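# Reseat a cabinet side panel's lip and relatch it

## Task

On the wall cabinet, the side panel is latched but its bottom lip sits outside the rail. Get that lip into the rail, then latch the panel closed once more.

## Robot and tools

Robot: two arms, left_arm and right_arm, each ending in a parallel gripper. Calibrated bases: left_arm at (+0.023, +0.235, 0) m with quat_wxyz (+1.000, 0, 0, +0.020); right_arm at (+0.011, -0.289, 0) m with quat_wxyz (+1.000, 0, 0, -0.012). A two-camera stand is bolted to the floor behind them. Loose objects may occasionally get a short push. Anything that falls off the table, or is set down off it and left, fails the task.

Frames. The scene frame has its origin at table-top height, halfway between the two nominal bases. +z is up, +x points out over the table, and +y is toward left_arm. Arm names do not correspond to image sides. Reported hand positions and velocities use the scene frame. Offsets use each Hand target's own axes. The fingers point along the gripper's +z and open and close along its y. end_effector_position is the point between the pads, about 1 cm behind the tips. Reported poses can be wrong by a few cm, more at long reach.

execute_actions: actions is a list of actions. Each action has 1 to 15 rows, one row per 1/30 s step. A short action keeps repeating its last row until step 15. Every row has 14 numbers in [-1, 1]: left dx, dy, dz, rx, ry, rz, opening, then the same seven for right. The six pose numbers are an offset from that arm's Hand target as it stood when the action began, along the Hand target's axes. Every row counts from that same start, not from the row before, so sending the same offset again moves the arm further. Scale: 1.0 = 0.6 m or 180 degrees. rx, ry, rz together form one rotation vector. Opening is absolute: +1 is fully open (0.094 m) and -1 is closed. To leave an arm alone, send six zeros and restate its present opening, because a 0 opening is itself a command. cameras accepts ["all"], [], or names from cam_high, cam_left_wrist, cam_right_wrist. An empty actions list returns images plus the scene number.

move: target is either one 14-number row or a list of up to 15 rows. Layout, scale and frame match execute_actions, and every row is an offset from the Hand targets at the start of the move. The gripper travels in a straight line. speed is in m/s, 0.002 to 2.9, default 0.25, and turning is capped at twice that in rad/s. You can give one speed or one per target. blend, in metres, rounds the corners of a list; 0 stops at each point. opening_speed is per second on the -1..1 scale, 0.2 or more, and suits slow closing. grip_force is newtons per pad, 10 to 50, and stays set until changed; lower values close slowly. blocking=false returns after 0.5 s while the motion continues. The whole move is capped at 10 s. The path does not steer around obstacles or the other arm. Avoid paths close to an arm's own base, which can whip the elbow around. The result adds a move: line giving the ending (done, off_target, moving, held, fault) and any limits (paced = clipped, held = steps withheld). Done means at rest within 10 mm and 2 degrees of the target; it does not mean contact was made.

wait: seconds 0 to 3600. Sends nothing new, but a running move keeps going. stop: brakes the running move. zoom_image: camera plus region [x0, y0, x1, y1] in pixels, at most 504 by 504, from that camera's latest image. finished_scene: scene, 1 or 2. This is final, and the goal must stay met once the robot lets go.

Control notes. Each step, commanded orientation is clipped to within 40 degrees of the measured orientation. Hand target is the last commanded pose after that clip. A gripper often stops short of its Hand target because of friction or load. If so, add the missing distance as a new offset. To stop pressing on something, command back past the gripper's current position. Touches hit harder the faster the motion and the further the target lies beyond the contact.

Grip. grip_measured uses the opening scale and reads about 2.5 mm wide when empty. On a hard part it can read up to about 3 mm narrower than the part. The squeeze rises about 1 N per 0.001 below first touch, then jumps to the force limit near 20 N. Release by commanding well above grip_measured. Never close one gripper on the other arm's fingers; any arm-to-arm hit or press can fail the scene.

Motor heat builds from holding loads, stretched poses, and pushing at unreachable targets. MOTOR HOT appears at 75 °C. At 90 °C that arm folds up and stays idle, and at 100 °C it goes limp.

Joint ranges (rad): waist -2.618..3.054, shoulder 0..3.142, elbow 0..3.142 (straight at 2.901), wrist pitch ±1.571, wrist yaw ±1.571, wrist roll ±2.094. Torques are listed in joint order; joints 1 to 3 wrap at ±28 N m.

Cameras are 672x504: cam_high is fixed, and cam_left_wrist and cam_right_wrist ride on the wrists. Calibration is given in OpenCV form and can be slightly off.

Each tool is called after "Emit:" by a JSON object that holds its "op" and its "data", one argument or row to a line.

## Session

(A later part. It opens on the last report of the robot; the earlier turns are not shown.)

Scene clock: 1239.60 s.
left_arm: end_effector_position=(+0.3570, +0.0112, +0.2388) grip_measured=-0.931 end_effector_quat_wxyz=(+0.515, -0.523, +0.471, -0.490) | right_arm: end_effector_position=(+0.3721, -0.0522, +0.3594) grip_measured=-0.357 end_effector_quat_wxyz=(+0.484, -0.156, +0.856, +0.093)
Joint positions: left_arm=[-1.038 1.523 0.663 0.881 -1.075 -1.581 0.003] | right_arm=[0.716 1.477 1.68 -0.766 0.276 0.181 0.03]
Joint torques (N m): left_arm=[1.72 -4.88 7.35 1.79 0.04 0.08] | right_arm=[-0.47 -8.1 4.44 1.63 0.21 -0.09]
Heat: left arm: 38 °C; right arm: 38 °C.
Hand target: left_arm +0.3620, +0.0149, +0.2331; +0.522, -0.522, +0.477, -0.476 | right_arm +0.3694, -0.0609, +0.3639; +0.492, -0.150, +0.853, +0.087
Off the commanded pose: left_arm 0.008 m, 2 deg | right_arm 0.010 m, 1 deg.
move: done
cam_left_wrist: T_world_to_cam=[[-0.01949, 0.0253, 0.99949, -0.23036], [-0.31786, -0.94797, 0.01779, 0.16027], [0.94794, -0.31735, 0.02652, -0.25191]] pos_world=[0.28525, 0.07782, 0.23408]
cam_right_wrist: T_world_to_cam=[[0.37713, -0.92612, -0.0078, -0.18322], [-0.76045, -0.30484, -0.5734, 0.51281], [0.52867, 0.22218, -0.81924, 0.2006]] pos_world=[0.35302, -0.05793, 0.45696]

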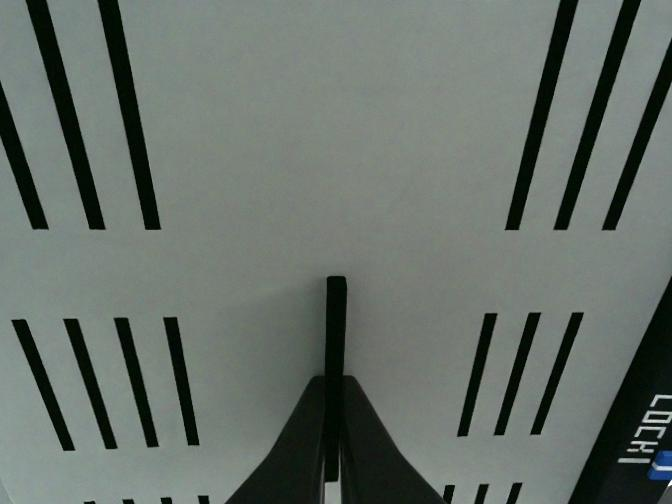

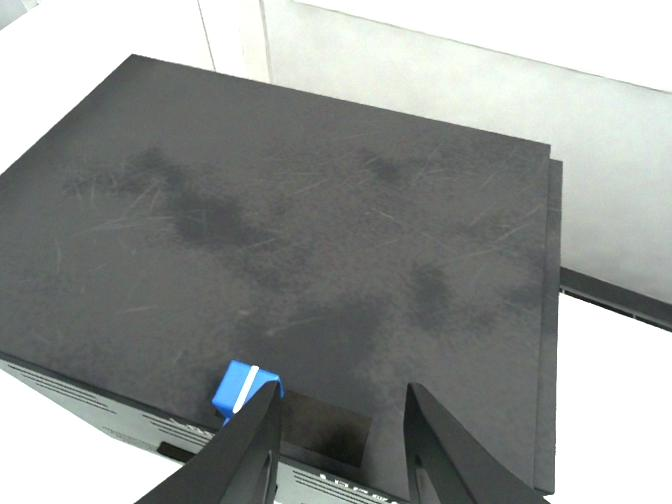

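Emit:
{"op": "move", "data": {
  "target": [
    [0,0,0,0,0,0,-1, -0.03045,0,-0.01758,0,0,0,-0.36],
    [0,0,0,0,0,0,-1, -0.04272,0.05475,0.00367,0,0,0,-0.36],
    [0,0,0,0,0,0,-1, -0.00303,0.05475,0.02658,0,0,0,-0.36]
  ],
  "speed": [0.1,0.1,0.05],
  "cameras": ["cam_right_wrist"]
}}

Scene clock: 1299.33 s.
left_arm: end_effector_position=(+0.3570, +0.0112, +0.2388) grip_measured=-0.931 end_effector_quat_wxyz=(+0.515, -0.523, +0.471, -0.490) | right_arm: end_effector_position=(+0.3762, -0.0203, +0.3456) grip_measured=-0.357 end_effector_quat_wxyz=(+0.476, -0.159, +0.861, +0.081)
Joint positions: left_arm=[-1.038 1.523 0.663 0.881 -1.075 -1.581 0.003] | right_arm=[0.793 1.572 1.737 -0.769 0.35 0.219 0.03]
Joint torques (N m): left_arm=[1.78 -4.9 7.38 1.78 0.04 0.09] | right_arm=[0.46 -9.74 4.56 1.74 0.23 0.05]
Heat: left arm: 38 °C; right arm: 38 °C.
Hand target: left_arm +0.3620, +0.0149, +0.2331; +0.522, -0.522, +0.477, -0.476 | right_arm +0.3719, -0.0250, +0.3575; +0.492, -0.150, +0.853, +0.087
Off the commanded pose: left_arm 0.008 m, 2 deg | right_arm 0.014 m, 2 deg.
move: off_target (right_arm)
cam_right_wrist: T_world_to_cam=[[0.37244, -0.92797, 0.01223, -0.16056], [-0.7706, -0.31657, -0.55314, 0.51427], [0.51717, 0.19659, -0.833, 0.18862]] pos_world=[0.35855, -0.02328, 0.44355]

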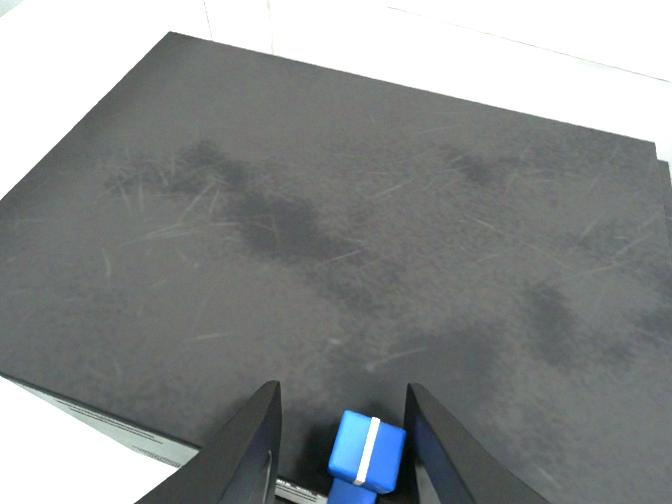

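Emit:
{"op": "move", "data": {
  "target": [0,0,0,0,0,0,-1, 0.01052,-0.06507,-0.0182,0,0,0,-0.36],
  "speed": 0.08,
  "cameras": ["cam_left_wrist","cam_right_wrist"]
}}

Scene clock: 1314.77 s.
left_arm: end_effector_position=(+0.3571, +0.0095, +0.2388) grip_measured=-0.931 end_effector_quat_wxyz=(+0.513, -0.520, +0.474, -0.492) | right_arm: end_effector_position=(+0.3711, -0.0379, +0.3462) grip_measured=-0.357 end_effector_quat_wxyz=(+0.473, -0.176, +0.856, +0.114)
Joint positions: left_arm=[-1.038 1.523 0.663 0.881 -1.066 -1.58 0.003] | right_arm=[0.719 1.485 1.642 -0.726 0.217 0.171 0.03]
Joint torques (N m): left_arm=[1.8 -4.96 7.3 1.8 -0.07 0.09] | right_arm=[-2.63 -9.96 4.67 1.48 0.67 -0.08]
Heat: left arm: 38 °C; right arm: 38 °C.
Hand target: left_arm +0.3620, +0.0149, +0.2331; +0.522, -0.522, +0.477, -0.477 | right_arm +0.3735, -0.0660, +0.3575; +0.492, -0.150, +0.853, +0.087
Off the commanded pose: left_arm 0.009 m, 2 deg | right_arm 0.030 m, 5 deg.
move: off_target (right_arm)
cam_left_wrist: T_world_to_cam=[[-0.01934, 0.02381, 0.99953, -0.23036], [-0.32689, -0.94493, 0.01618, 0.16221], [0.94487, -0.32642, 0.02606, -0.25134]] pos_world=[0.28605, 0.07672, 0.23417]
cam_right_wrist: T_world_to_cam=[[0.42986, -0.90246, -0.02801, -0.18132], [-0.7541, -0.34179, -0.56082, 0.50064], [0.49654, 0.2622, -0.82747, 0.2035]] pos_world=[0.35443, -0.04588, 0.44407]

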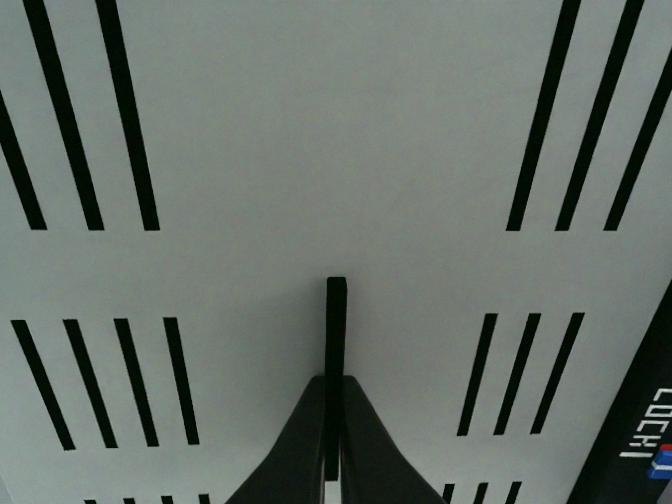

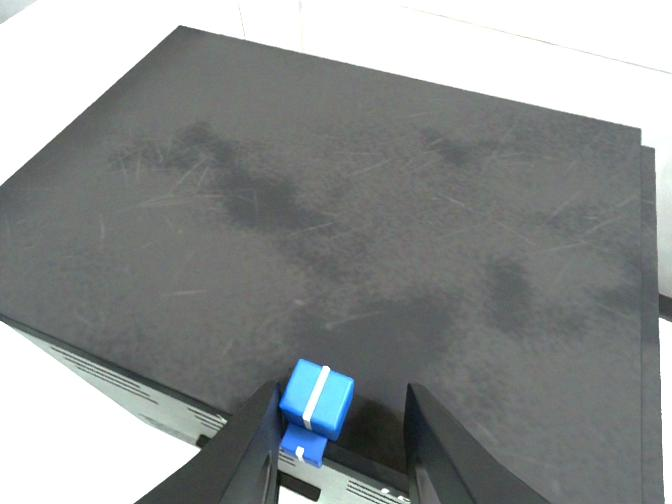

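Emit:
{"op": "zoom_image", "data": {
  "camera": "cam_left_wrist",
  "region": [560, 360, 672, 504]
}}

Emit:
{"op": "zoom_image", "data": {
  "camera": "cam_right_wrist",
  "region": [220, 330, 450, 504]
}}

Scaled by 3.500 from the camera's image (finer frame: 960x720).

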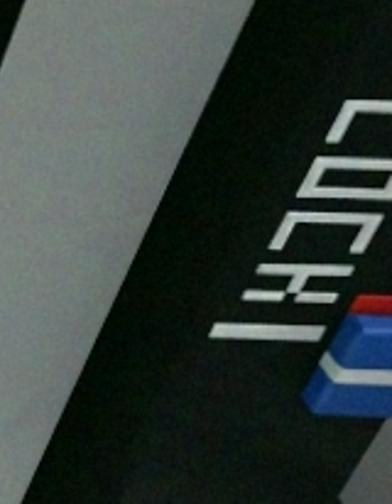

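Scaled by 2.191 from the camera's image (finer frame: 960x720).

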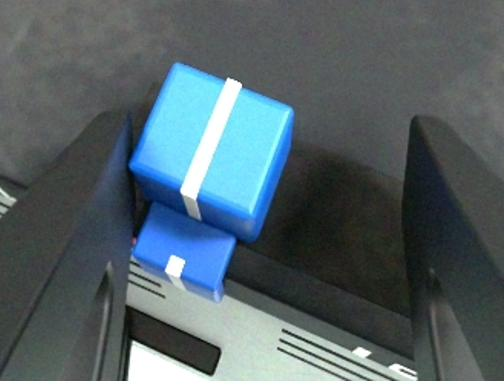

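Emit:
{"op": "execute_actions", "data": {
  "actions": [
    [[0,0,0,0,0,0,-1, 0.00365,-0.02395,-0.00632,0,0,0,-0.36]]
  ],
  "cameras": ["cam_left_wrist","cam_right_wrist"]
}}

Scene clock: 1343.33 s.
left_arm: end_effector_position=(+0.3572, +0.0078, +0.2388) grip_measured=-0.931 end_effector_quat_wxyz=(+0.511, -0.518, +0.477, -0.494) | right_arm: end_effector_position=(+0.3699, -0.0446, +0.3466) grip_measured=-0.357 end_effector_quat_wxyz=(+0.471, -0.185, +0.853, +0.128)
Joint positions: left_arm=[-1.038 1.523 0.663 0.881 -1.056 -1.578 0.003] | right_arm=[0.683 1.458 1.614 -0.715 0.154 0.146 0.03]
Joint torques (N m): left_arm=[1.81 -4.86 7.36 1.82 -0.16 0.05] | right_arm=[-3.49 -10 4.77 1.38 0.77 -0.06]
Heat: left arm: 38 °C; right arm: 37 °C.
Hand target: left_arm +0.3620, +0.0149, +0.2331; +0.522, -0.522, +0.477, -0.476 | right_arm +0.3742, -0.0810, +0.3574; +0.492, -0.150, +0.853, +0.087
Off the commanded pose: left_arm 0.010 m, 2 deg | right_arm 0.038 m, 7 deg.
cam_left_wrist: T_world_to_cam=[[-0.01911, 0.02206, 0.99957, -0.23047], [-0.33582, -0.94181, 0.01436, 0.16425], [0.94173, -0.33541, 0.0254, -0.25059]] pos_world=[0.28675, 0.07572, 0.23437]
cam_right_wrist: T_world_to_cam=[[0.4565, -0.88872, -0.04228, -0.19123], [-0.74546, -0.35611, -0.56345, 0.4948], [0.4857, 0.28874, -0.82507, 0.21049]] pos_world=[0.35392, -0.05452, 0.44438]

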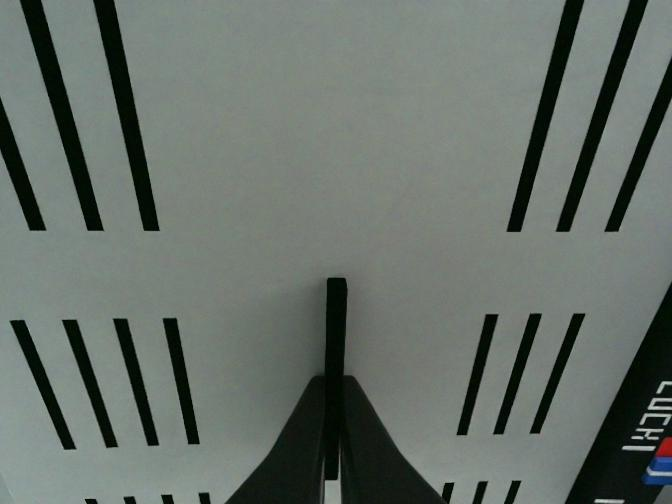

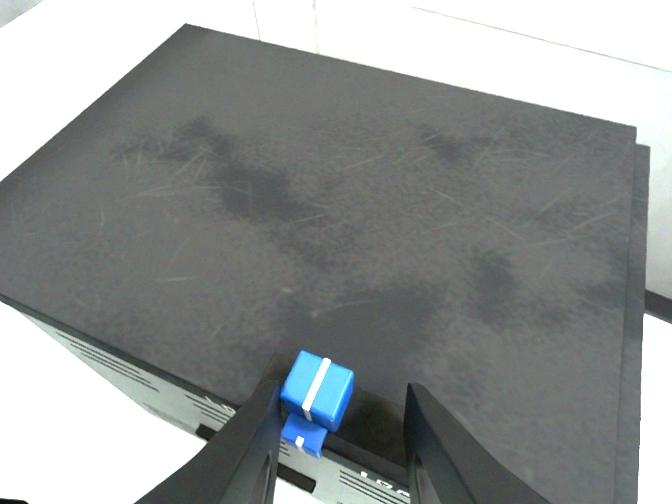

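Emit:
{"op": "execute_actions", "data": {
  "actions": [
    [[0,0,0,0,0,0,-1, 0.00487,-0.03193,-0.00843,0,0,0,-0.36]]
  ],
  "cameras": ["cam_left_wrist","cam_right_wrist"]
}}

Scene clock: 1376.83 s.
left_arm: end_effector_position=(+0.3575, +0.0082, +0.2361) grip_measured=-0.931 end_effector_quat_wxyz=(+0.512, -0.518, +0.479, -0.489) | right_arm: end_effector_position=(+0.3781, -0.0940, +0.3567) grip_measured=-0.357 end_effector_quat_wxyz=(+0.488, -0.154, +0.854, +0.095)
Joint positions: left_arm=[-1.037 1.527 0.662 0.872 -1.06 -1.58 0.003] | right_arm=[0.579 1.391 1.583 -0.73 0.161 0.109 0.03]
Joint torques (N m): left_arm=[1.78 -5.22 7.35 1.9 -0.15 0.08] | right_arm=[-0.34 -6.87 4.57 1.59 0.17 -0.13]
Heat: left arm: 38 °C; right arm: 38 °C.
Hand target: left_arm +0.3620, +0.0149, +0.2330; +0.522, -0.522, +0.477, -0.476 | right_arm +0.3754, -0.1010, +0.3574; +0.492, -0.150, +0.853, +0.087
Off the commanded pose: left_arm 0.009 m, 2 deg | right_arm 0.008 m, 1 deg.
cam_left_wrist: T_world_to_cam=[[-0.01265, 0.01329, 0.99983, -0.23001], [-0.33216, -0.94319, 0.00833, 0.16492], [0.94314, -0.33199, 0.01635, -0.24903]] pos_world=[0.28674, 0.07593, 0.23267]
cam_right_wrist: T_world_to_cam=[[0.37556, -0.92674, -0.0105, -0.22265], [-0.75687, -0.30014, -0.58057, 0.50464], [0.53488, 0.22599, -0.81414, 0.20072]] pos_world=[0.3582, -0.10024, 0.45406]

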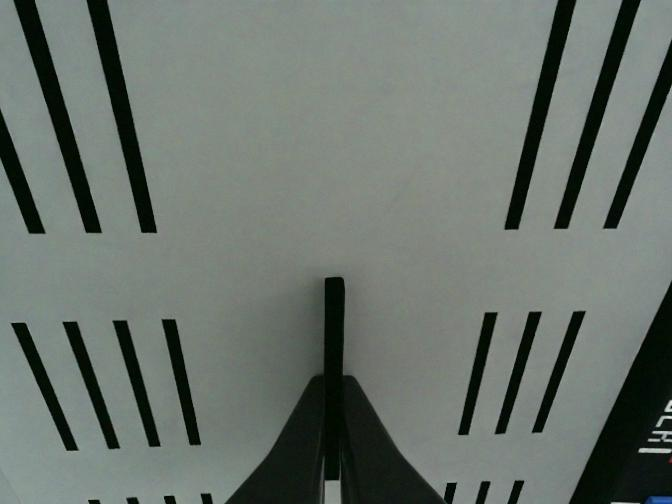

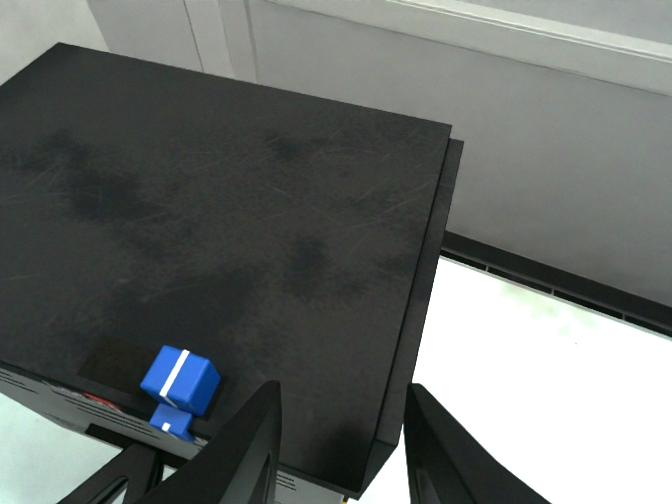

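Emit:
{"op": "zoom_image", "data": {
  "camera": "cam_right_wrist",
  "region": [0, 320, 300, 504]
}}

Emit:
{"op": "zoom_image", "data": {
  "camera": "cam_left_wrist",
  "region": [560, 360, 672, 504]
}}

Scaled by 1.680 from the camera's image (finer frame: 960x720).

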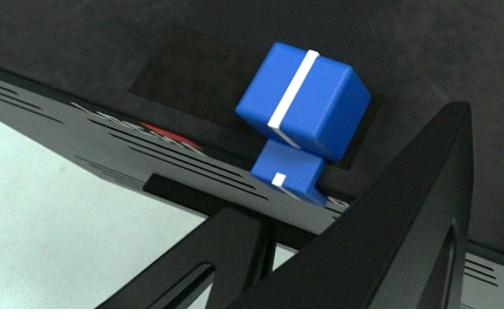

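Scaled by 3.500 from the camera's image (finer frame: 960x720).

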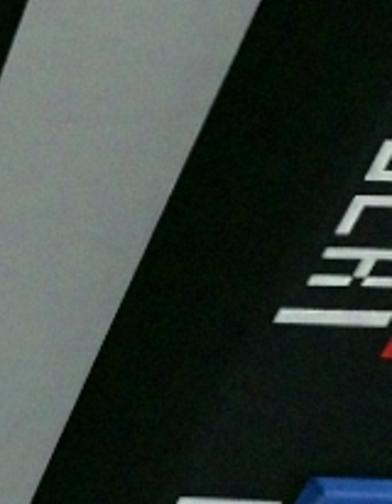

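Emit:
{"op": "move", "data": {
  "target": [
    [0,0,0,0,0,0,-1, -0.03262,-0.08362,-0.08552,0,0,0,-0.36],
    [0,0,0,0,0,0,-1, 0.22967,-0.2559,-0.00648,-0.1602,-0.1357,-0.0505,-0.36],
    [0,0,0,0,0,0,-1, 0.37975,-0.11638,0.20023,-0.2171,-0.1598,-0.0582,-0.36]
  ],
  "speed": 0.3,
  "blend": 0.03,
  "cameras": ["cam_right_wrist","cam_high"]
}}

Scene clock: 1464.97 s.
left_arm: end_effector_position=(+0.3575, +0.0082, +0.2361) grip_measured=-0.931 end_effector_quat_wxyz=(+0.512, -0.518, +0.479, -0.489) | right_arm: end_effector_position=(+0.3914, -0.1718, +0.0976) grip_measured=-0.357 end_effector_quat_wxyz=(+0.596, -0.346, +0.626, +0.365)
Joint positions: left_arm=[-1.037 1.527 0.662 0.872 -1.06 -1.58 0.003] | right_arm=[-0.114 2.091 0.572 1.458 -1.191 -0.013 0.03]
Joint torques (N m): left_arm=[1.76 -5.18 7.45 1.9 -0.17 0.08] | right_arm=[0.75 -6.89 1.58 2.06 0.08 -0.01]
Heat: left arm: 37 °C; right arm: 38 °C.
Hand target: left_arm +0.3620, +0.0149, +0.2330; +0.522, -0.522, +0.477, -0.476 | right_arm +0.3896, -0.1697, +0.0999; +0.612, -0.353, +0.612, +0.354
Off the commanded pose: left_arm 0.009 m, 2 deg | right_arm 0.003 m, 3 deg.
move: off_target (right_arm)
cam_right_wrist: T_world_to_cam=[[0.87793, -0.4777, -0.03222, -0.4199], [-0.23052, -0.36274, -0.90293, 0.15566], [0.41964, 0.80014, -0.42858, 0.1064]] pos_world=[0.35987, -0.22926, 0.17262]
Images, in order (width x height): cam_high 672x504, cam_right_wrist 672x504.

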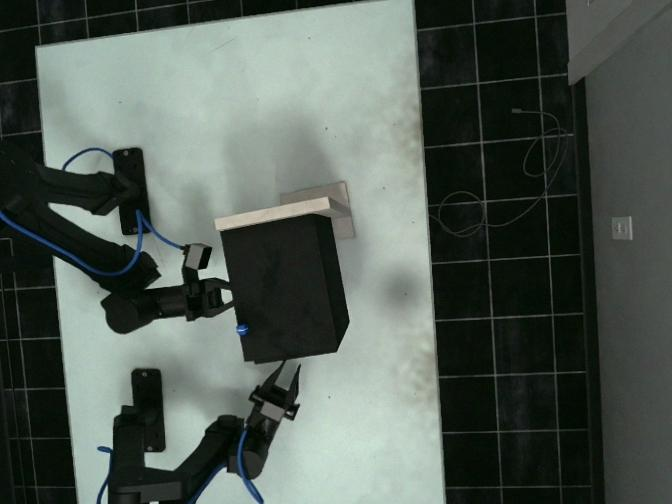

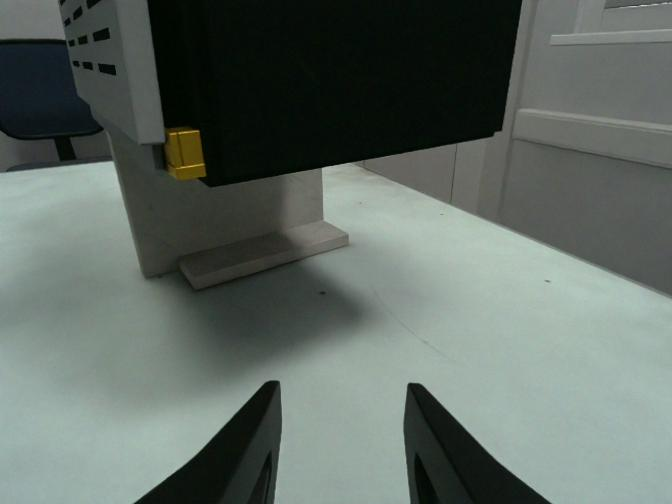

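Emit:
{"op": "zoom_image", "data": {
  "camera": "cam_right_wrist",
  "region": [120, 90, 240, 200]
}}

Emit:
{"op": "zoom_image", "data": {
  "camera": "cam_high",
  "region": [90, 220, 290, 400]
}}

Scaled by 4.200 from the camera's image (finer frame: 960x720).

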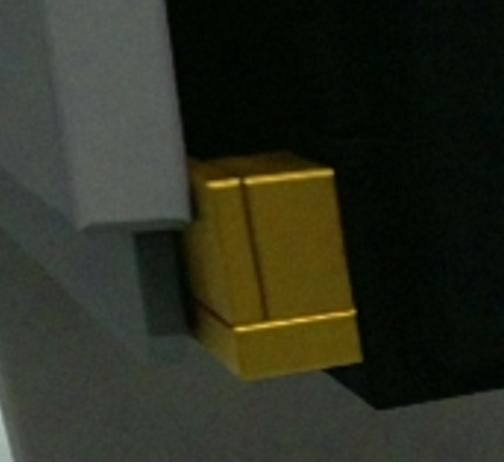

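Scaled by 2.520 from the camera's image (finer frame: 960x720).

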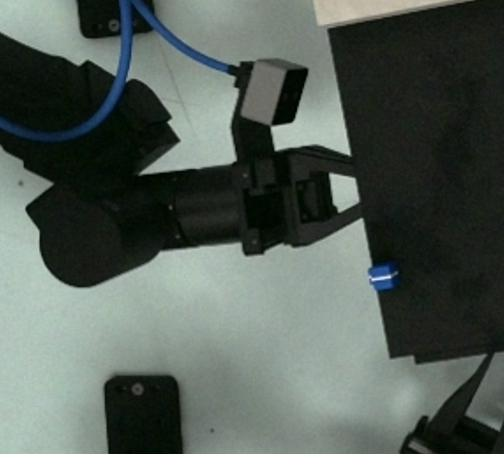

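Emit:
{"op": "move", "data": {
  "target": [0,0,-0.075,0,0,0,-1, 0,0,0,0,0,0,-0.36],
  "speed": 0.08,
  "cameras": ["cam_left_wrist","cam_right_wrist"]
}}

Scene clock: 1486.37 s.
left_arm: end_effector_position=(+0.3214, +0.0023, +0.2163) grip_measured=-0.931 end_effector_quat_wxyz=(+0.519, -0.511, +0.504, -0.464) | right_arm: end_effector_position=(+0.3914, -0.1718, +0.0976) grip_measured=-0.357 end_effector_quat_wxyz=(+0.596, -0.346, +0.626, +0.365)
Joint positions: left_arm=[-1.161 1.501 0.601 0.82 -1.183 -1.597 0.003] | right_arm=[-0.114 2.091 0.572 1.458 -1.191 -0.013 0.03]
Joint torques (N m): left_arm=[-0.59 -9.52 6.87 2.23 -0.47 0.17] | right_arm=[0.75 -6.9 1.58 2.05 0.08 -0.02]
Heat: left arm: 37 °C; right arm: 40 °C.
Hand target: left_arm +0.3172, +0.0108, +0.2332; +0.522, -0.522, +0.477, -0.476 | right_arm +0.3897, -0.1698, +0.0999; +0.612, -0.353, +0.612, +0.354
Off the commanded pose: left_arm 0.019 m, 4 deg | right_arm 0.004 m, 3 deg.
move: off_target (left_arm)
cam_left_wrist: T_world_to_cam=[[0.0252, -0.04776, 0.99854, -0.22231], [-0.33286, -0.94226, -0.03667, 0.15747], [0.94264, -0.33145, -0.03964, -0.20439]] pos_world=[0.25069, 0.07001, 0.21965]
cam_right_wrist: T_world_to_cam=[[0.87773, -0.47805, -0.03253, -0.41985], [-0.23091, -0.36252, -0.90292, 0.15585], [0.41984, 0.80003, -0.42858, 0.1063]] pos_world=[0.35987, -0.22926, 0.17262]

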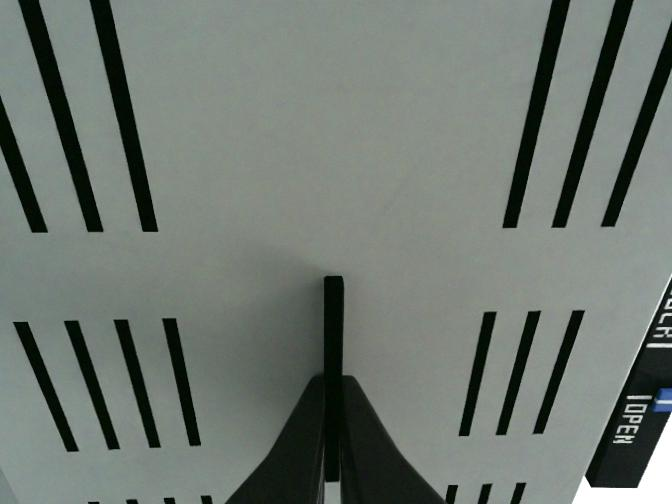

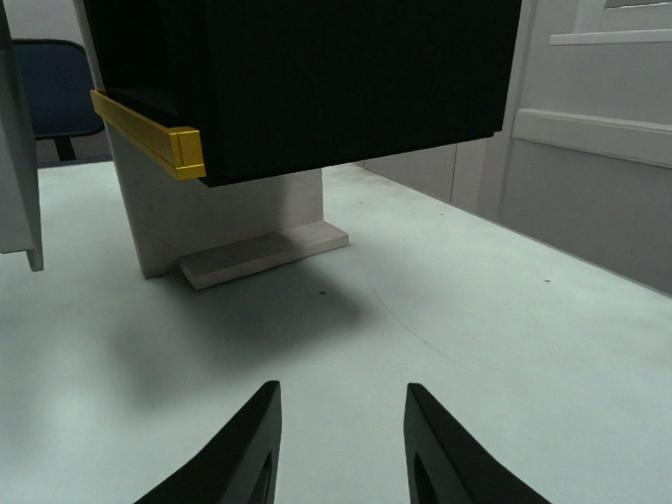

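Emit:
{"op": "zoom_image", "data": {
  "camera": "cam_right_wrist",
  "region": [80, 70, 220, 200]
}}

Emit:
{"op": "zoom_image", "data": {
  "camera": "cam_right_wrist",
  "region": [0, 60, 120, 300]
}}

Scaled by 3.600 from the camera's image (finer frame: 960x720).

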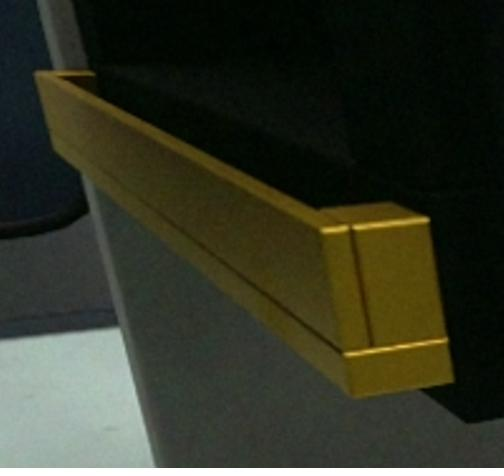

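Scaled by 2.100 from the camera's image (finer frame: 960x720).

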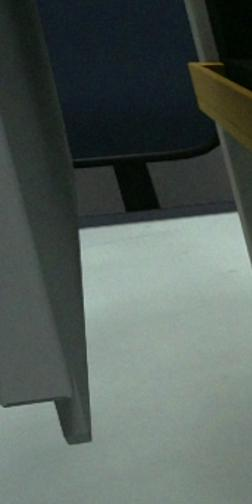

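Emit:
{"op": "move", "data": {
  "target": [-0.00937,-0.05617,0.00187,0.0719,-0.0056,-0.025,-1, 0,0,0,0,0,0,-0.36],
  "speed": 0.1,
  "cameras": ["cam_left_wrist","cam_right_wrist"]
}}

Scene clock: 1756.80 s.
left_arm: end_effector_position=(+0.3187, +0.0142, +0.2509) grip_measured=-0.931 end_effector_quat_wxyz=(+0.559, -0.490, +0.435, -0.508) | right_arm: end_effector_position=(+0.3914, -0.1718, +0.0976) grip_measured=-0.357 end_effector_quat_wxyz=(+0.596, -0.346, +0.626, +0.365)
Joint positions: left_arm=[-1.155 1.61 0.549 1.459 -1.197 -1.209 0.003] | right_arm=[-0.114 2.091 0.572 1.458 -1.191 -0.013 0.03]
Joint torques (N m): left_arm=[0.8 -5.6 6.27 2.82 0.53 0.35] | right_arm=[0.73 -6.9 1.58 2.05 0.08 -0.02]
Heat: left arm: 40 °C; right arm: 44 °C.
Hand target: left_arm +0.3178, +0.0166, +0.2668; +0.563, -0.483, +0.395, -0.543 | right_arm +0.3897, -0.1698, +0.0999; +0.612, -0.353, +0.612, +0.354
Off the commanded pose: left_arm 0.016 m, 6 deg | right_arm 0.004 m, 3 deg.
joint sent to its limit (left arm) — joint 4 (wrist pitch), upper limit. The joint targets still meet the commanded pose.
move: off_target (left_arm)
cam_left_wrist: T_world_to_cam=[[-0.15005, -0.00596, 0.98866, -0.19848], [-0.28571, -0.95705, -0.04913, 0.15739], [0.94649, -0.28985, 0.1419, -0.2439]] pos_world=[0.24604, 0.07876, 0.23857]
cam_right_wrist: T_world_to_cam=[[0.87773, -0.47805, -0.03253, -0.41985], [-0.23091, -0.36252, -0.90292, 0.15585], [0.41984, 0.80003, -0.42858, 0.1063]] pos_world=[0.35987, -0.22926, 0.17262]

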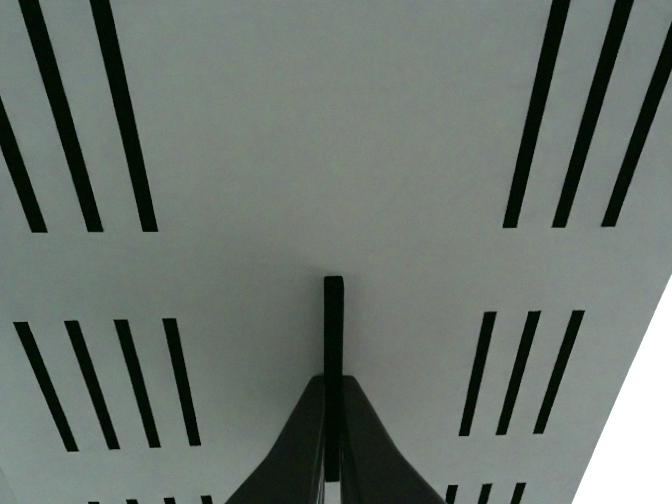

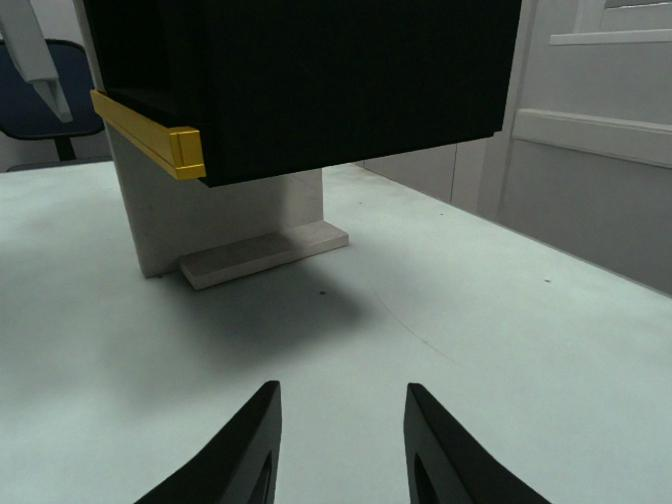

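Emit:
{"op": "zoom_image", "data": {
  "camera": "cam_right_wrist",
  "region": [0, 0, 220, 200]
}}

Emit:
{"op": "zoom_image", "data": {
  "camera": "cam_right_wrist",
  "region": [20, 60, 110, 150]
}}

Scaled by 2.291 from the camera's image (finer frame: 960x720).

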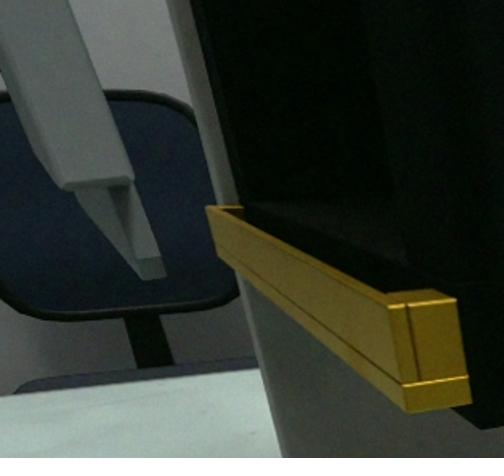

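Scaled by 5.600 from the camera's image (finer frame: 960x720).

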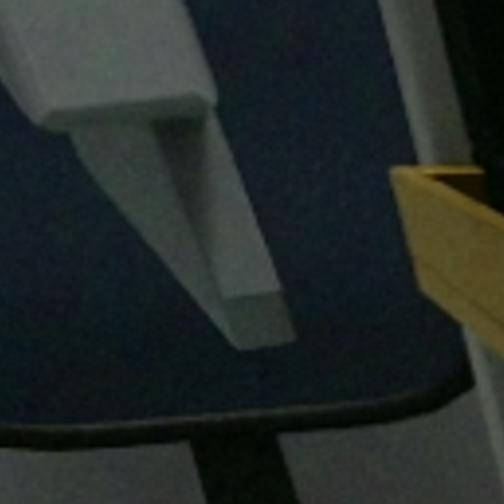

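Emit:
{"op": "move", "data": {
  "target": [0.01203,0.00683,0.04052,0,0.0091,-0.0033,-1, 0,0,0,0,0,0,-0.36],
  "speed": 0.06,
  "cameras": ["cam_left_wrist","cam_right_wrist"]
}}

Scene clock: 1935.13 s.
left_arm: end_effector_position=(+0.3397, +0.0179, +0.2419) grip_measured=-0.931 end_effector_quat_wxyz=(+0.563, -0.479, +0.439, -0.510) | right_arm: end_effector_position=(+0.3914, -0.1718, +0.0976) grip_measured=-0.357 end_effector_quat_wxyz=(+0.596, -0.346, +0.626, +0.365)
Joint positions: left_arm=[-1.076 1.656 0.549 1.46 -1.105 -1.247 0.003] | right_arm=[-0.114 2.091 0.572 1.458 -1.191 -0.013 0.03]
Joint torques (N m): left_arm=[0.75 -6.01 10 2.62 0.57 0.21] | right_arm=[0.73 -6.9 1.58 2.05 0.08 -0.03]
Heat: left arm: 49 °C; right arm: 45 °C.
Hand target: left_arm +0.3430, +0.0120, +0.2688; +0.554, -0.477, +0.400, -0.552 | right_arm +0.3897, -0.1698, +0.0999; +0.612, -0.353, +0.612, +0.354
Off the commanded pose: left_arm 0.028 m, 7 deg | right_arm 0.004 m, 3 deg.
move: off_target (left_arm)
cam_left_wrist: T_world_to_cam=[[-0.16207, -0.02189, 0.98654, -0.18152], [-0.29601, -0.95263, -0.06977, 0.17478], [0.94133, -0.30334, 0.14791, -0.26094]] pos_world=[0.26795, 0.08338, 0.22987]
cam_right_wrist: T_world_to_cam=[[0.87773, -0.47805, -0.03253, -0.41985], [-0.23091, -0.36252, -0.90292, 0.15585], [0.41984, 0.80003, -0.42858, 0.1063]] pos_world=[0.35987, -0.22926, 0.17262]

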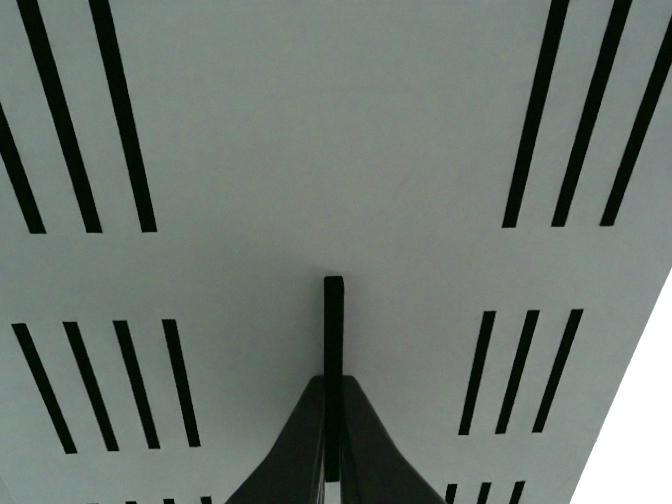

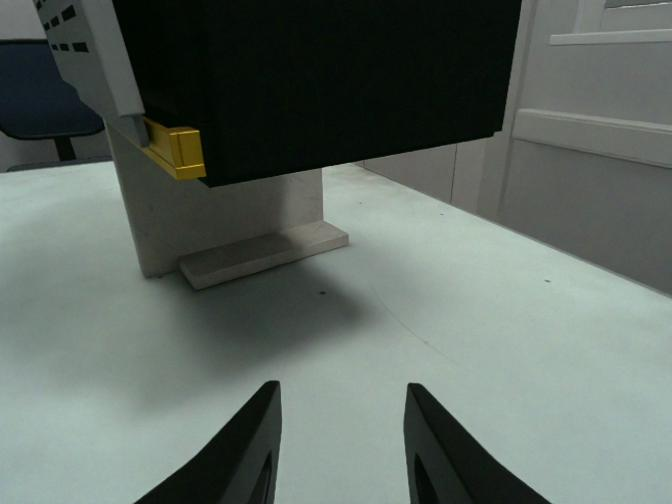

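Emit:
{"op": "execute_actions", "data": {
  "actions": []
}}

Scene clock: 1983.90 s.
left_arm: end_effector_position=(+0.3397, +0.0178, +0.2419) grip_measured=-0.931 end_effector_quat_wxyz=(+0.563, -0.479, +0.439, -0.510) | right_arm: end_effector_position=(+0.3914, -0.1718, +0.0976) grip_measured=-0.357 end_effector_quat_wxyz=(+0.596, -0.346, +0.626, +0.365)
Joint positions: left_arm=[-1.076 1.656 0.549 1.46 -1.104 -1.248 0.003] | right_arm=[-0.114 2.091 0.572 1.458 -1.191 -0.013 0.03]
Joint velocities: within noise
Joint torques (N m): left_arm=[0.77 -6 9.98 2.62 0.61 0.2] | right_arm=[0.73 -6.9 1.58 2.05 0.08 -0.02]
Heat: left arm: 48 °C; right arm: 45 °C.
Hand target: left_arm +0.3430, +0.0120, +0.2688; +0.554, -0.477, +0.400, -0.552 | right_arm +0.3897, -0.1698, +0.0999; +0.612, -0.353, +0.612, +0.354
Tool commands: left_gripper/opening=-1.0 right_gripper/opening=-0.36
Off the commanded pose: left_arm 0.028 m, 7 deg | right_arm 0.004 m, 3 deg.
camera_calibration:
cam_left_wrist: T_world_to_cam=[[-0.16221, -0.02157, 0.98652, -0.18151], [-0.29646, -0.95251, -0.06957, 0.17485], [0.94117, -0.30375, 0.14811, -0.26091]] pos_world=[0.26795, 0.08338, 0.22987]
cam_right_wrist: T_world_to_cam=[[0.87773, -0.47805, -0.03253, -0.41985], [-0.23091, -0.36252, -0.90292, 0.15585], [0.41984, 0.80003, -0.42858, 0.1063]] pos_world=[0.35987, -0.22926, 0.17262]

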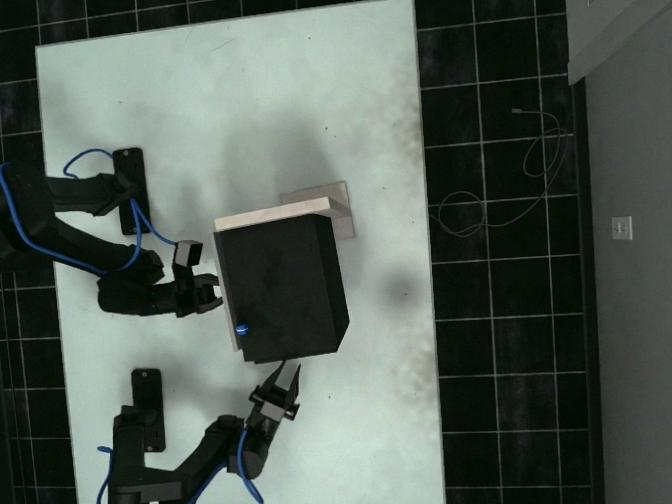

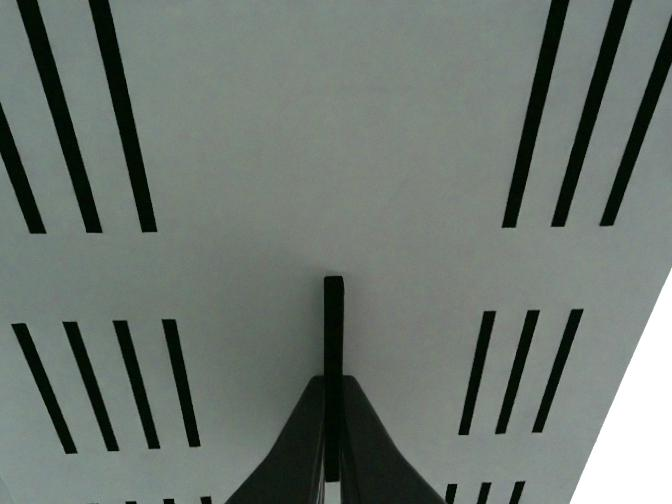

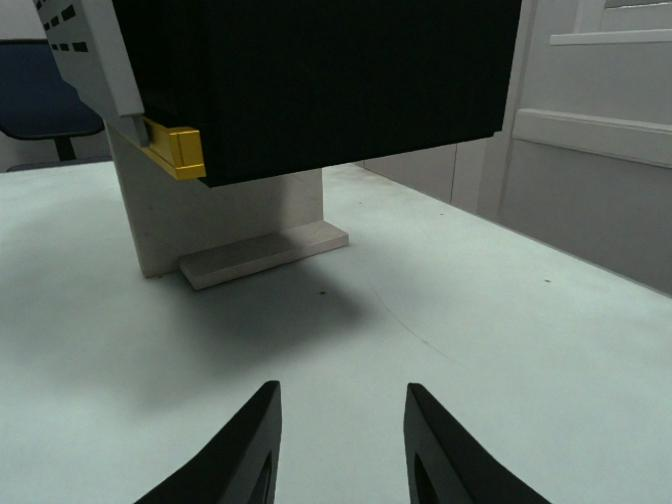

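Emit:
{"op": "zoom_image", "data": {
  "camera": "cam_right_wrist",
  "region": [80, 70, 220, 200]
}}

Scaled by 3.600 from the camera's image (finer frame: 960x720).

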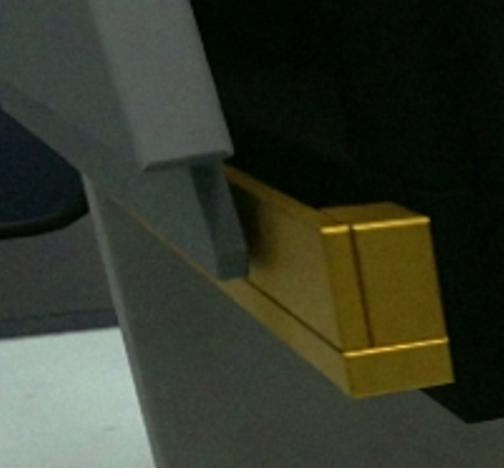

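Emit:
{"op": "move", "data": {
  "target": [0.01238, -0.03283, 0.00178, 0, 0, 0, -1, 0, 0, 0, 0, 0, 0, -0.36],
  "speed": 0.06,
  "cameras": ["cam_right_wrist"]
}}

Scene clock: 2066.37 s.
left_arm: end_effector_position=(+0.3429, +0.0087, +0.2542) grip_measured=-0.931 end_effector_quat_wxyz=(+0.561, -0.479, +0.434, -0.516) | right_arm: end_effector_position=(+0.3914, -0.1718, +0.0976) grip_measured=-0.357 end_effector_quat_wxyz=(+0.596, -0.346, +0.626, +0.365)
Joint positions: left_arm=[-1.081 1.652 0.602 1.422 -1.104 -1.242 0.003] | right_arm=[-0.114 2.091 0.572 1.458 -1.191 -0.013 0.03]
Joint torques (N m): left_arm=[-0.49 -10.32 9.98 2.2 0.38 0.37] | right_arm=[0.75 -6.9 1.57 2.05 0.08 -0.03]
Heat: left arm: 49 °C; right arm: 46 °C.
Hand target: left_arm +0.3400, +0.0060, +0.2889; +0.554, -0.477, +0.400, -0.552 | right_arm +0.3897, -0.1698, +0.0999; +0.612, -0.353, +0.612, +0.354
Off the commanded pose: left_arm 0.035 m, 6 deg | right_arm 0.004 m, 3 deg.
move: off_target (left_arm)
cam_right_wrist: T_world_to_cam=[[0.87773, -0.47805, -0.03253, -0.41985], [-0.23091, -0.36252, -0.90292, 0.15585], [0.41984, 0.80003, -0.42858, 0.1063]] pos_world=[0.35987, -0.22926, 0.17262]

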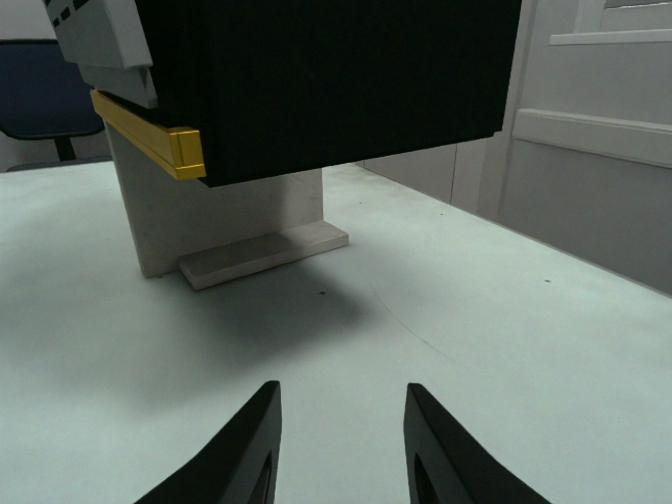

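Emit:
{"op": "zoom_image", "data": {
  "camera": "cam_right_wrist",
  "region": [70, 40, 230, 190]
}}

Scaled by 3.150 from the camera's image (finer frame: 960x720).

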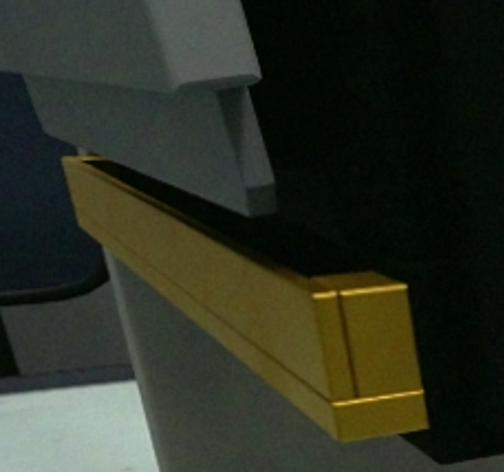

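Emit:
{"op": "zoom_image", "data": {
  "camera": "cam_right_wrist",
  "region": [120, 60, 210, 180]
}}

Scaled by 4.200 from the camera's image (finer frame: 960x720).

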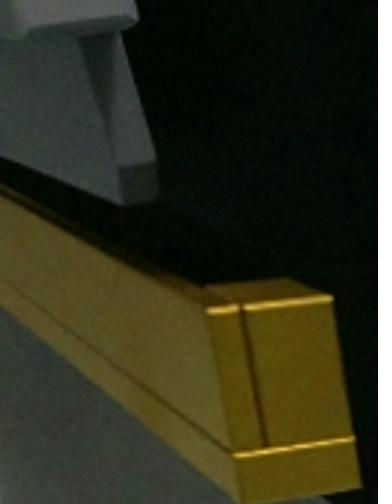

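Emit:
{"op": "move", "data": {
  "target": [-0.0028, 0.00562, 0.01052, -0.0083, 0, 0, -1, 0, 0, 0, 0, 0, 0, -0.36],
  "speed": 0.05,
  "cameras": ["cam_right_wrist"]
}}

Emit:
{"op": "zoom_image", "data": {
  "camera": "cam_right_wrist",
  "region": [100, 60, 210, 180]
}}

Scene clock: 2154.73 s.
left_arm: end_effector_position=(+0.3458, +0.0093, +0.2523) grip_measured=-0.931 end_effector_quat_wxyz=(+0.558, -0.484, +0.442, -0.509) | right_arm: end_effector_position=(+0.3914, -0.1718, +0.0976) grip_measured=-0.357 end_effector_quat_wxyz=(+0.596, -0.346, +0.626, +0.365)
Joint positions: left_arm=[-1.073 1.628 0.61 1.335 -1.104 -1.285 0.003] | right_arm=[-0.114 2.091 0.572 1.458 -1.191 -0.013 0.03]
Joint torques (N m): left_arm=[0.69 -10.52 10.15 2.14 0.51 0.17] | right_arm=[0.72 -6.9 1.58 2.05 0.08 -0.02]
Heat: left arm: 45 °C; right arm: 46 °C.
Hand target: left_arm +0.3468, +0.0080, +0.2868; +0.548, -0.484, +0.407, -0.547 | right_arm +0.3897, -0.1698, +0.0999; +0.612, -0.353, +0.612, +0.354
Off the commanded pose: left_arm 0.035 m, 6 deg | right_arm 0.004 m, 3 deg.
move: off_target (left_arm)
cam_right_wrist: T_world_to_cam=[[0.87773, -0.47805, -0.03253, -0.41985], [-0.23091, -0.36252, -0.90292, 0.15585], [0.41984, 0.80003, -0.42858, 0.1063]] pos_world=[0.35987, -0.22926, 0.17262]

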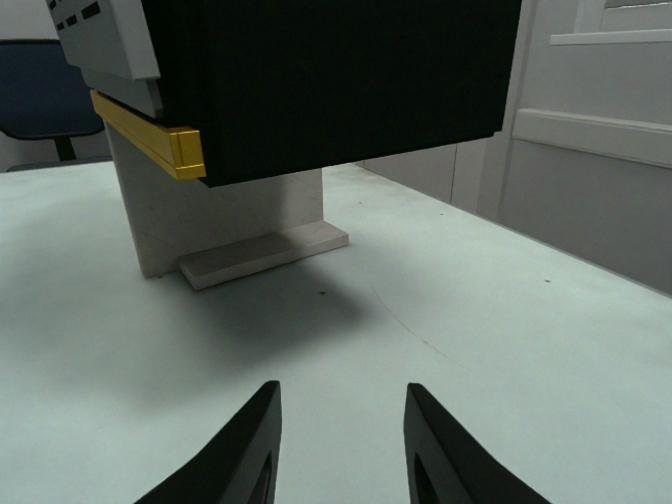

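Scaled by 4.200 from the camera's image (finer frame: 960x720).

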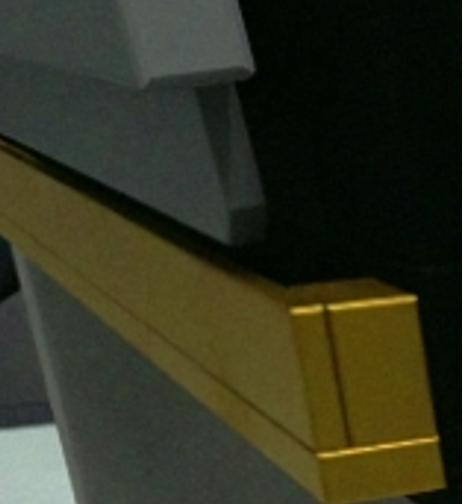

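Emit:
{"op": "move", "data": {
  "target": [-0.0038, 0.0011, 0.0154, 0, 0, -0.011, -1, 0, 0, 0, 0, 0, 0, -0.36],
  "speed": 0.05,
  "cameras": ["cam_right_wrist"]
}}

Emit:
{"op": "zoom_image", "data": {
  "camera": "cam_right_wrist",
  "region": [100, 60, 210, 180]
}}

Scene clock: 2184.07 s.
left_arm: end_effector_position=(+0.3542, +0.0114, +0.2506) grip_measured=-0.931 end_effector_quat_wxyz=(+0.548, -0.490, +0.438, -0.517) | right_arm: end_effector_position=(+0.3914, -0.1718, +0.0976) grip_measured=-0.357 end_effector_quat_wxyz=(+0.596, -0.346, +0.626, +0.365)
Joint positions: left_arm=[-1.043 1.628 0.617 1.298 -1.072 -1.344 0.003] | right_arm=[-0.114 2.091 0.572 1.458 -1.191 -0.013 0.03]
Joint torques (N m): left_arm=[0.92 -10.81 10.45 2.19 0.44 0.13] | right_arm=[0.75 -6.9 1.57 2.05 0.08 -0.03]
Heat: left arm: 44 °C; right arm: 46 °C.
Hand target: left_arm +0.3558, +0.0109, +0.2878; +0.538, -0.491, +0.399, -0.557 | right_arm +0.3897, -0.1698, +0.0999; +0.612, -0.353, +0.612, +0.354
Off the commanded pose: left_arm 0.037 m, 7 deg | right_arm 0.004 m, 3 deg.
move: off_target (left_arm)
cam_right_wrist: T_world_to_cam=[[0.87773, -0.47805, -0.03253, -0.41985], [-0.23091, -0.36252, -0.90292, 0.15585], [0.41984, 0.80003, -0.42858, 0.1063]] pos_world=[0.35987, -0.22926, 0.17262]

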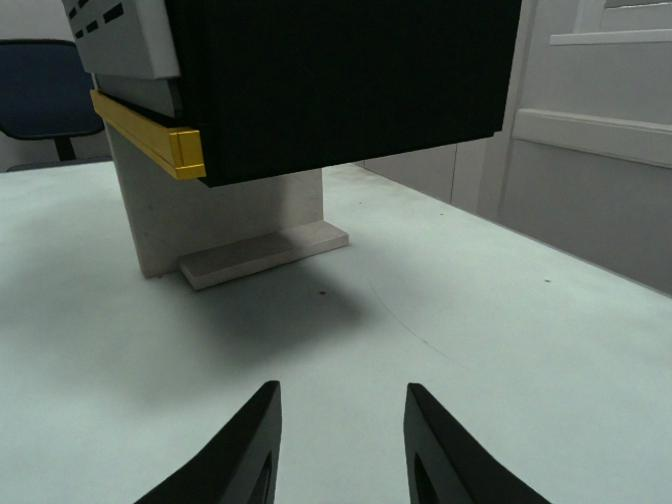

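Scaled by 4.200 from the camera's image (finer frame: 960x720).

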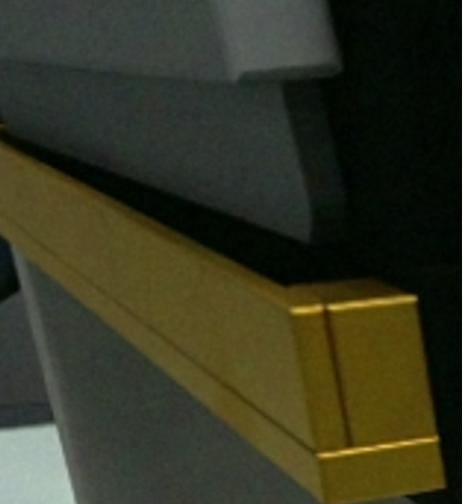

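Emit:
{"op": "move", "data": {
  "target": [-0.00196, 0.01621, -0.00332, 0, 0, 0, -1, 0, 0, 0, 0, 0, 0, -0.36],
  "speed": 0.05,
  "cameras": ["cam_right_wrist"]
}}

Emit:
{"op": "zoom_image", "data": {
  "camera": "cam_right_wrist",
  "region": [100, 60, 210, 180]
}}

Scene clock: 2219.73 s.
left_arm: end_effector_position=(+0.3542, +0.0112, +0.2508) grip_measured=-0.931 end_effector_quat_wxyz=(+0.547, -0.491, +0.437, -0.519) | right_arm: end_effector_position=(+0.3914, -0.1718, +0.0976) grip_measured=-0.357 end_effector_quat_wxyz=(+0.596, -0.346, +0.626, +0.365)
Joint positions: left_arm=[-1.043 1.628 0.617 1.299 -1.071 -1.35 0.003] | right_arm=[-0.114 2.091 0.572 1.458 -1.191 -0.013 0.03]
Joint torques (N m): left_arm=[1.03 -7.77 8.99 2.59 0.44 0.16] | right_arm=[0.73 -6.89 1.58 2.05 0.08 -0.02]
Heat: left arm: 42 °C; right arm: 46 °C.
Hand target: left_arm +0.3558, +0.0109, +0.2779; +0.538, -0.491, +0.399, -0.557 | right_arm +0.3897, -0.1698, +0.0999; +0.612, -0.353, +0.612, +0.354
Off the commanded pose: left_arm 0.027 m, 6 deg | right_arm 0.004 m, 3 deg.
move: off_target (left_arm)
cam_right_wrist: T_world_to_cam=[[0.87773, -0.47805, -0.03253, -0.41985], [-0.23091, -0.36252, -0.90292, 0.15585], [0.41984, 0.80003, -0.42858, 0.1063]] pos_world=[0.35987, -0.22926, 0.17262]

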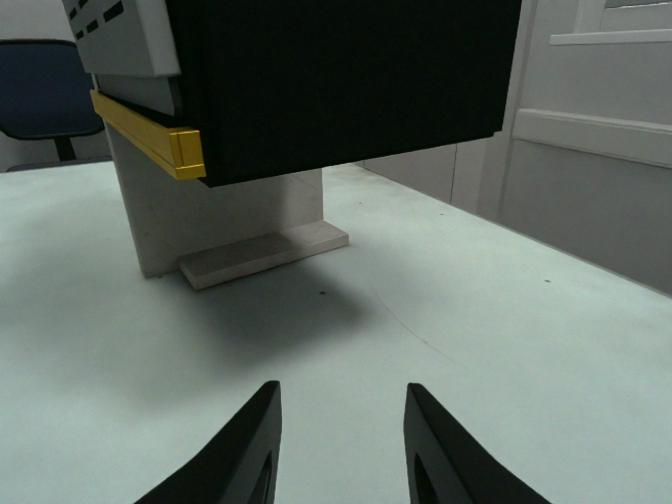

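Scaled by 4.200 from the camera's image (finer frame: 960x720).

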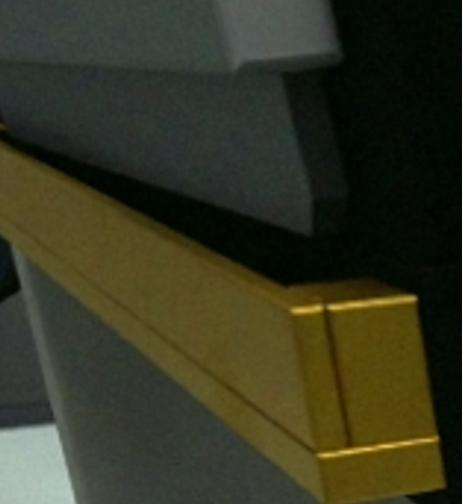

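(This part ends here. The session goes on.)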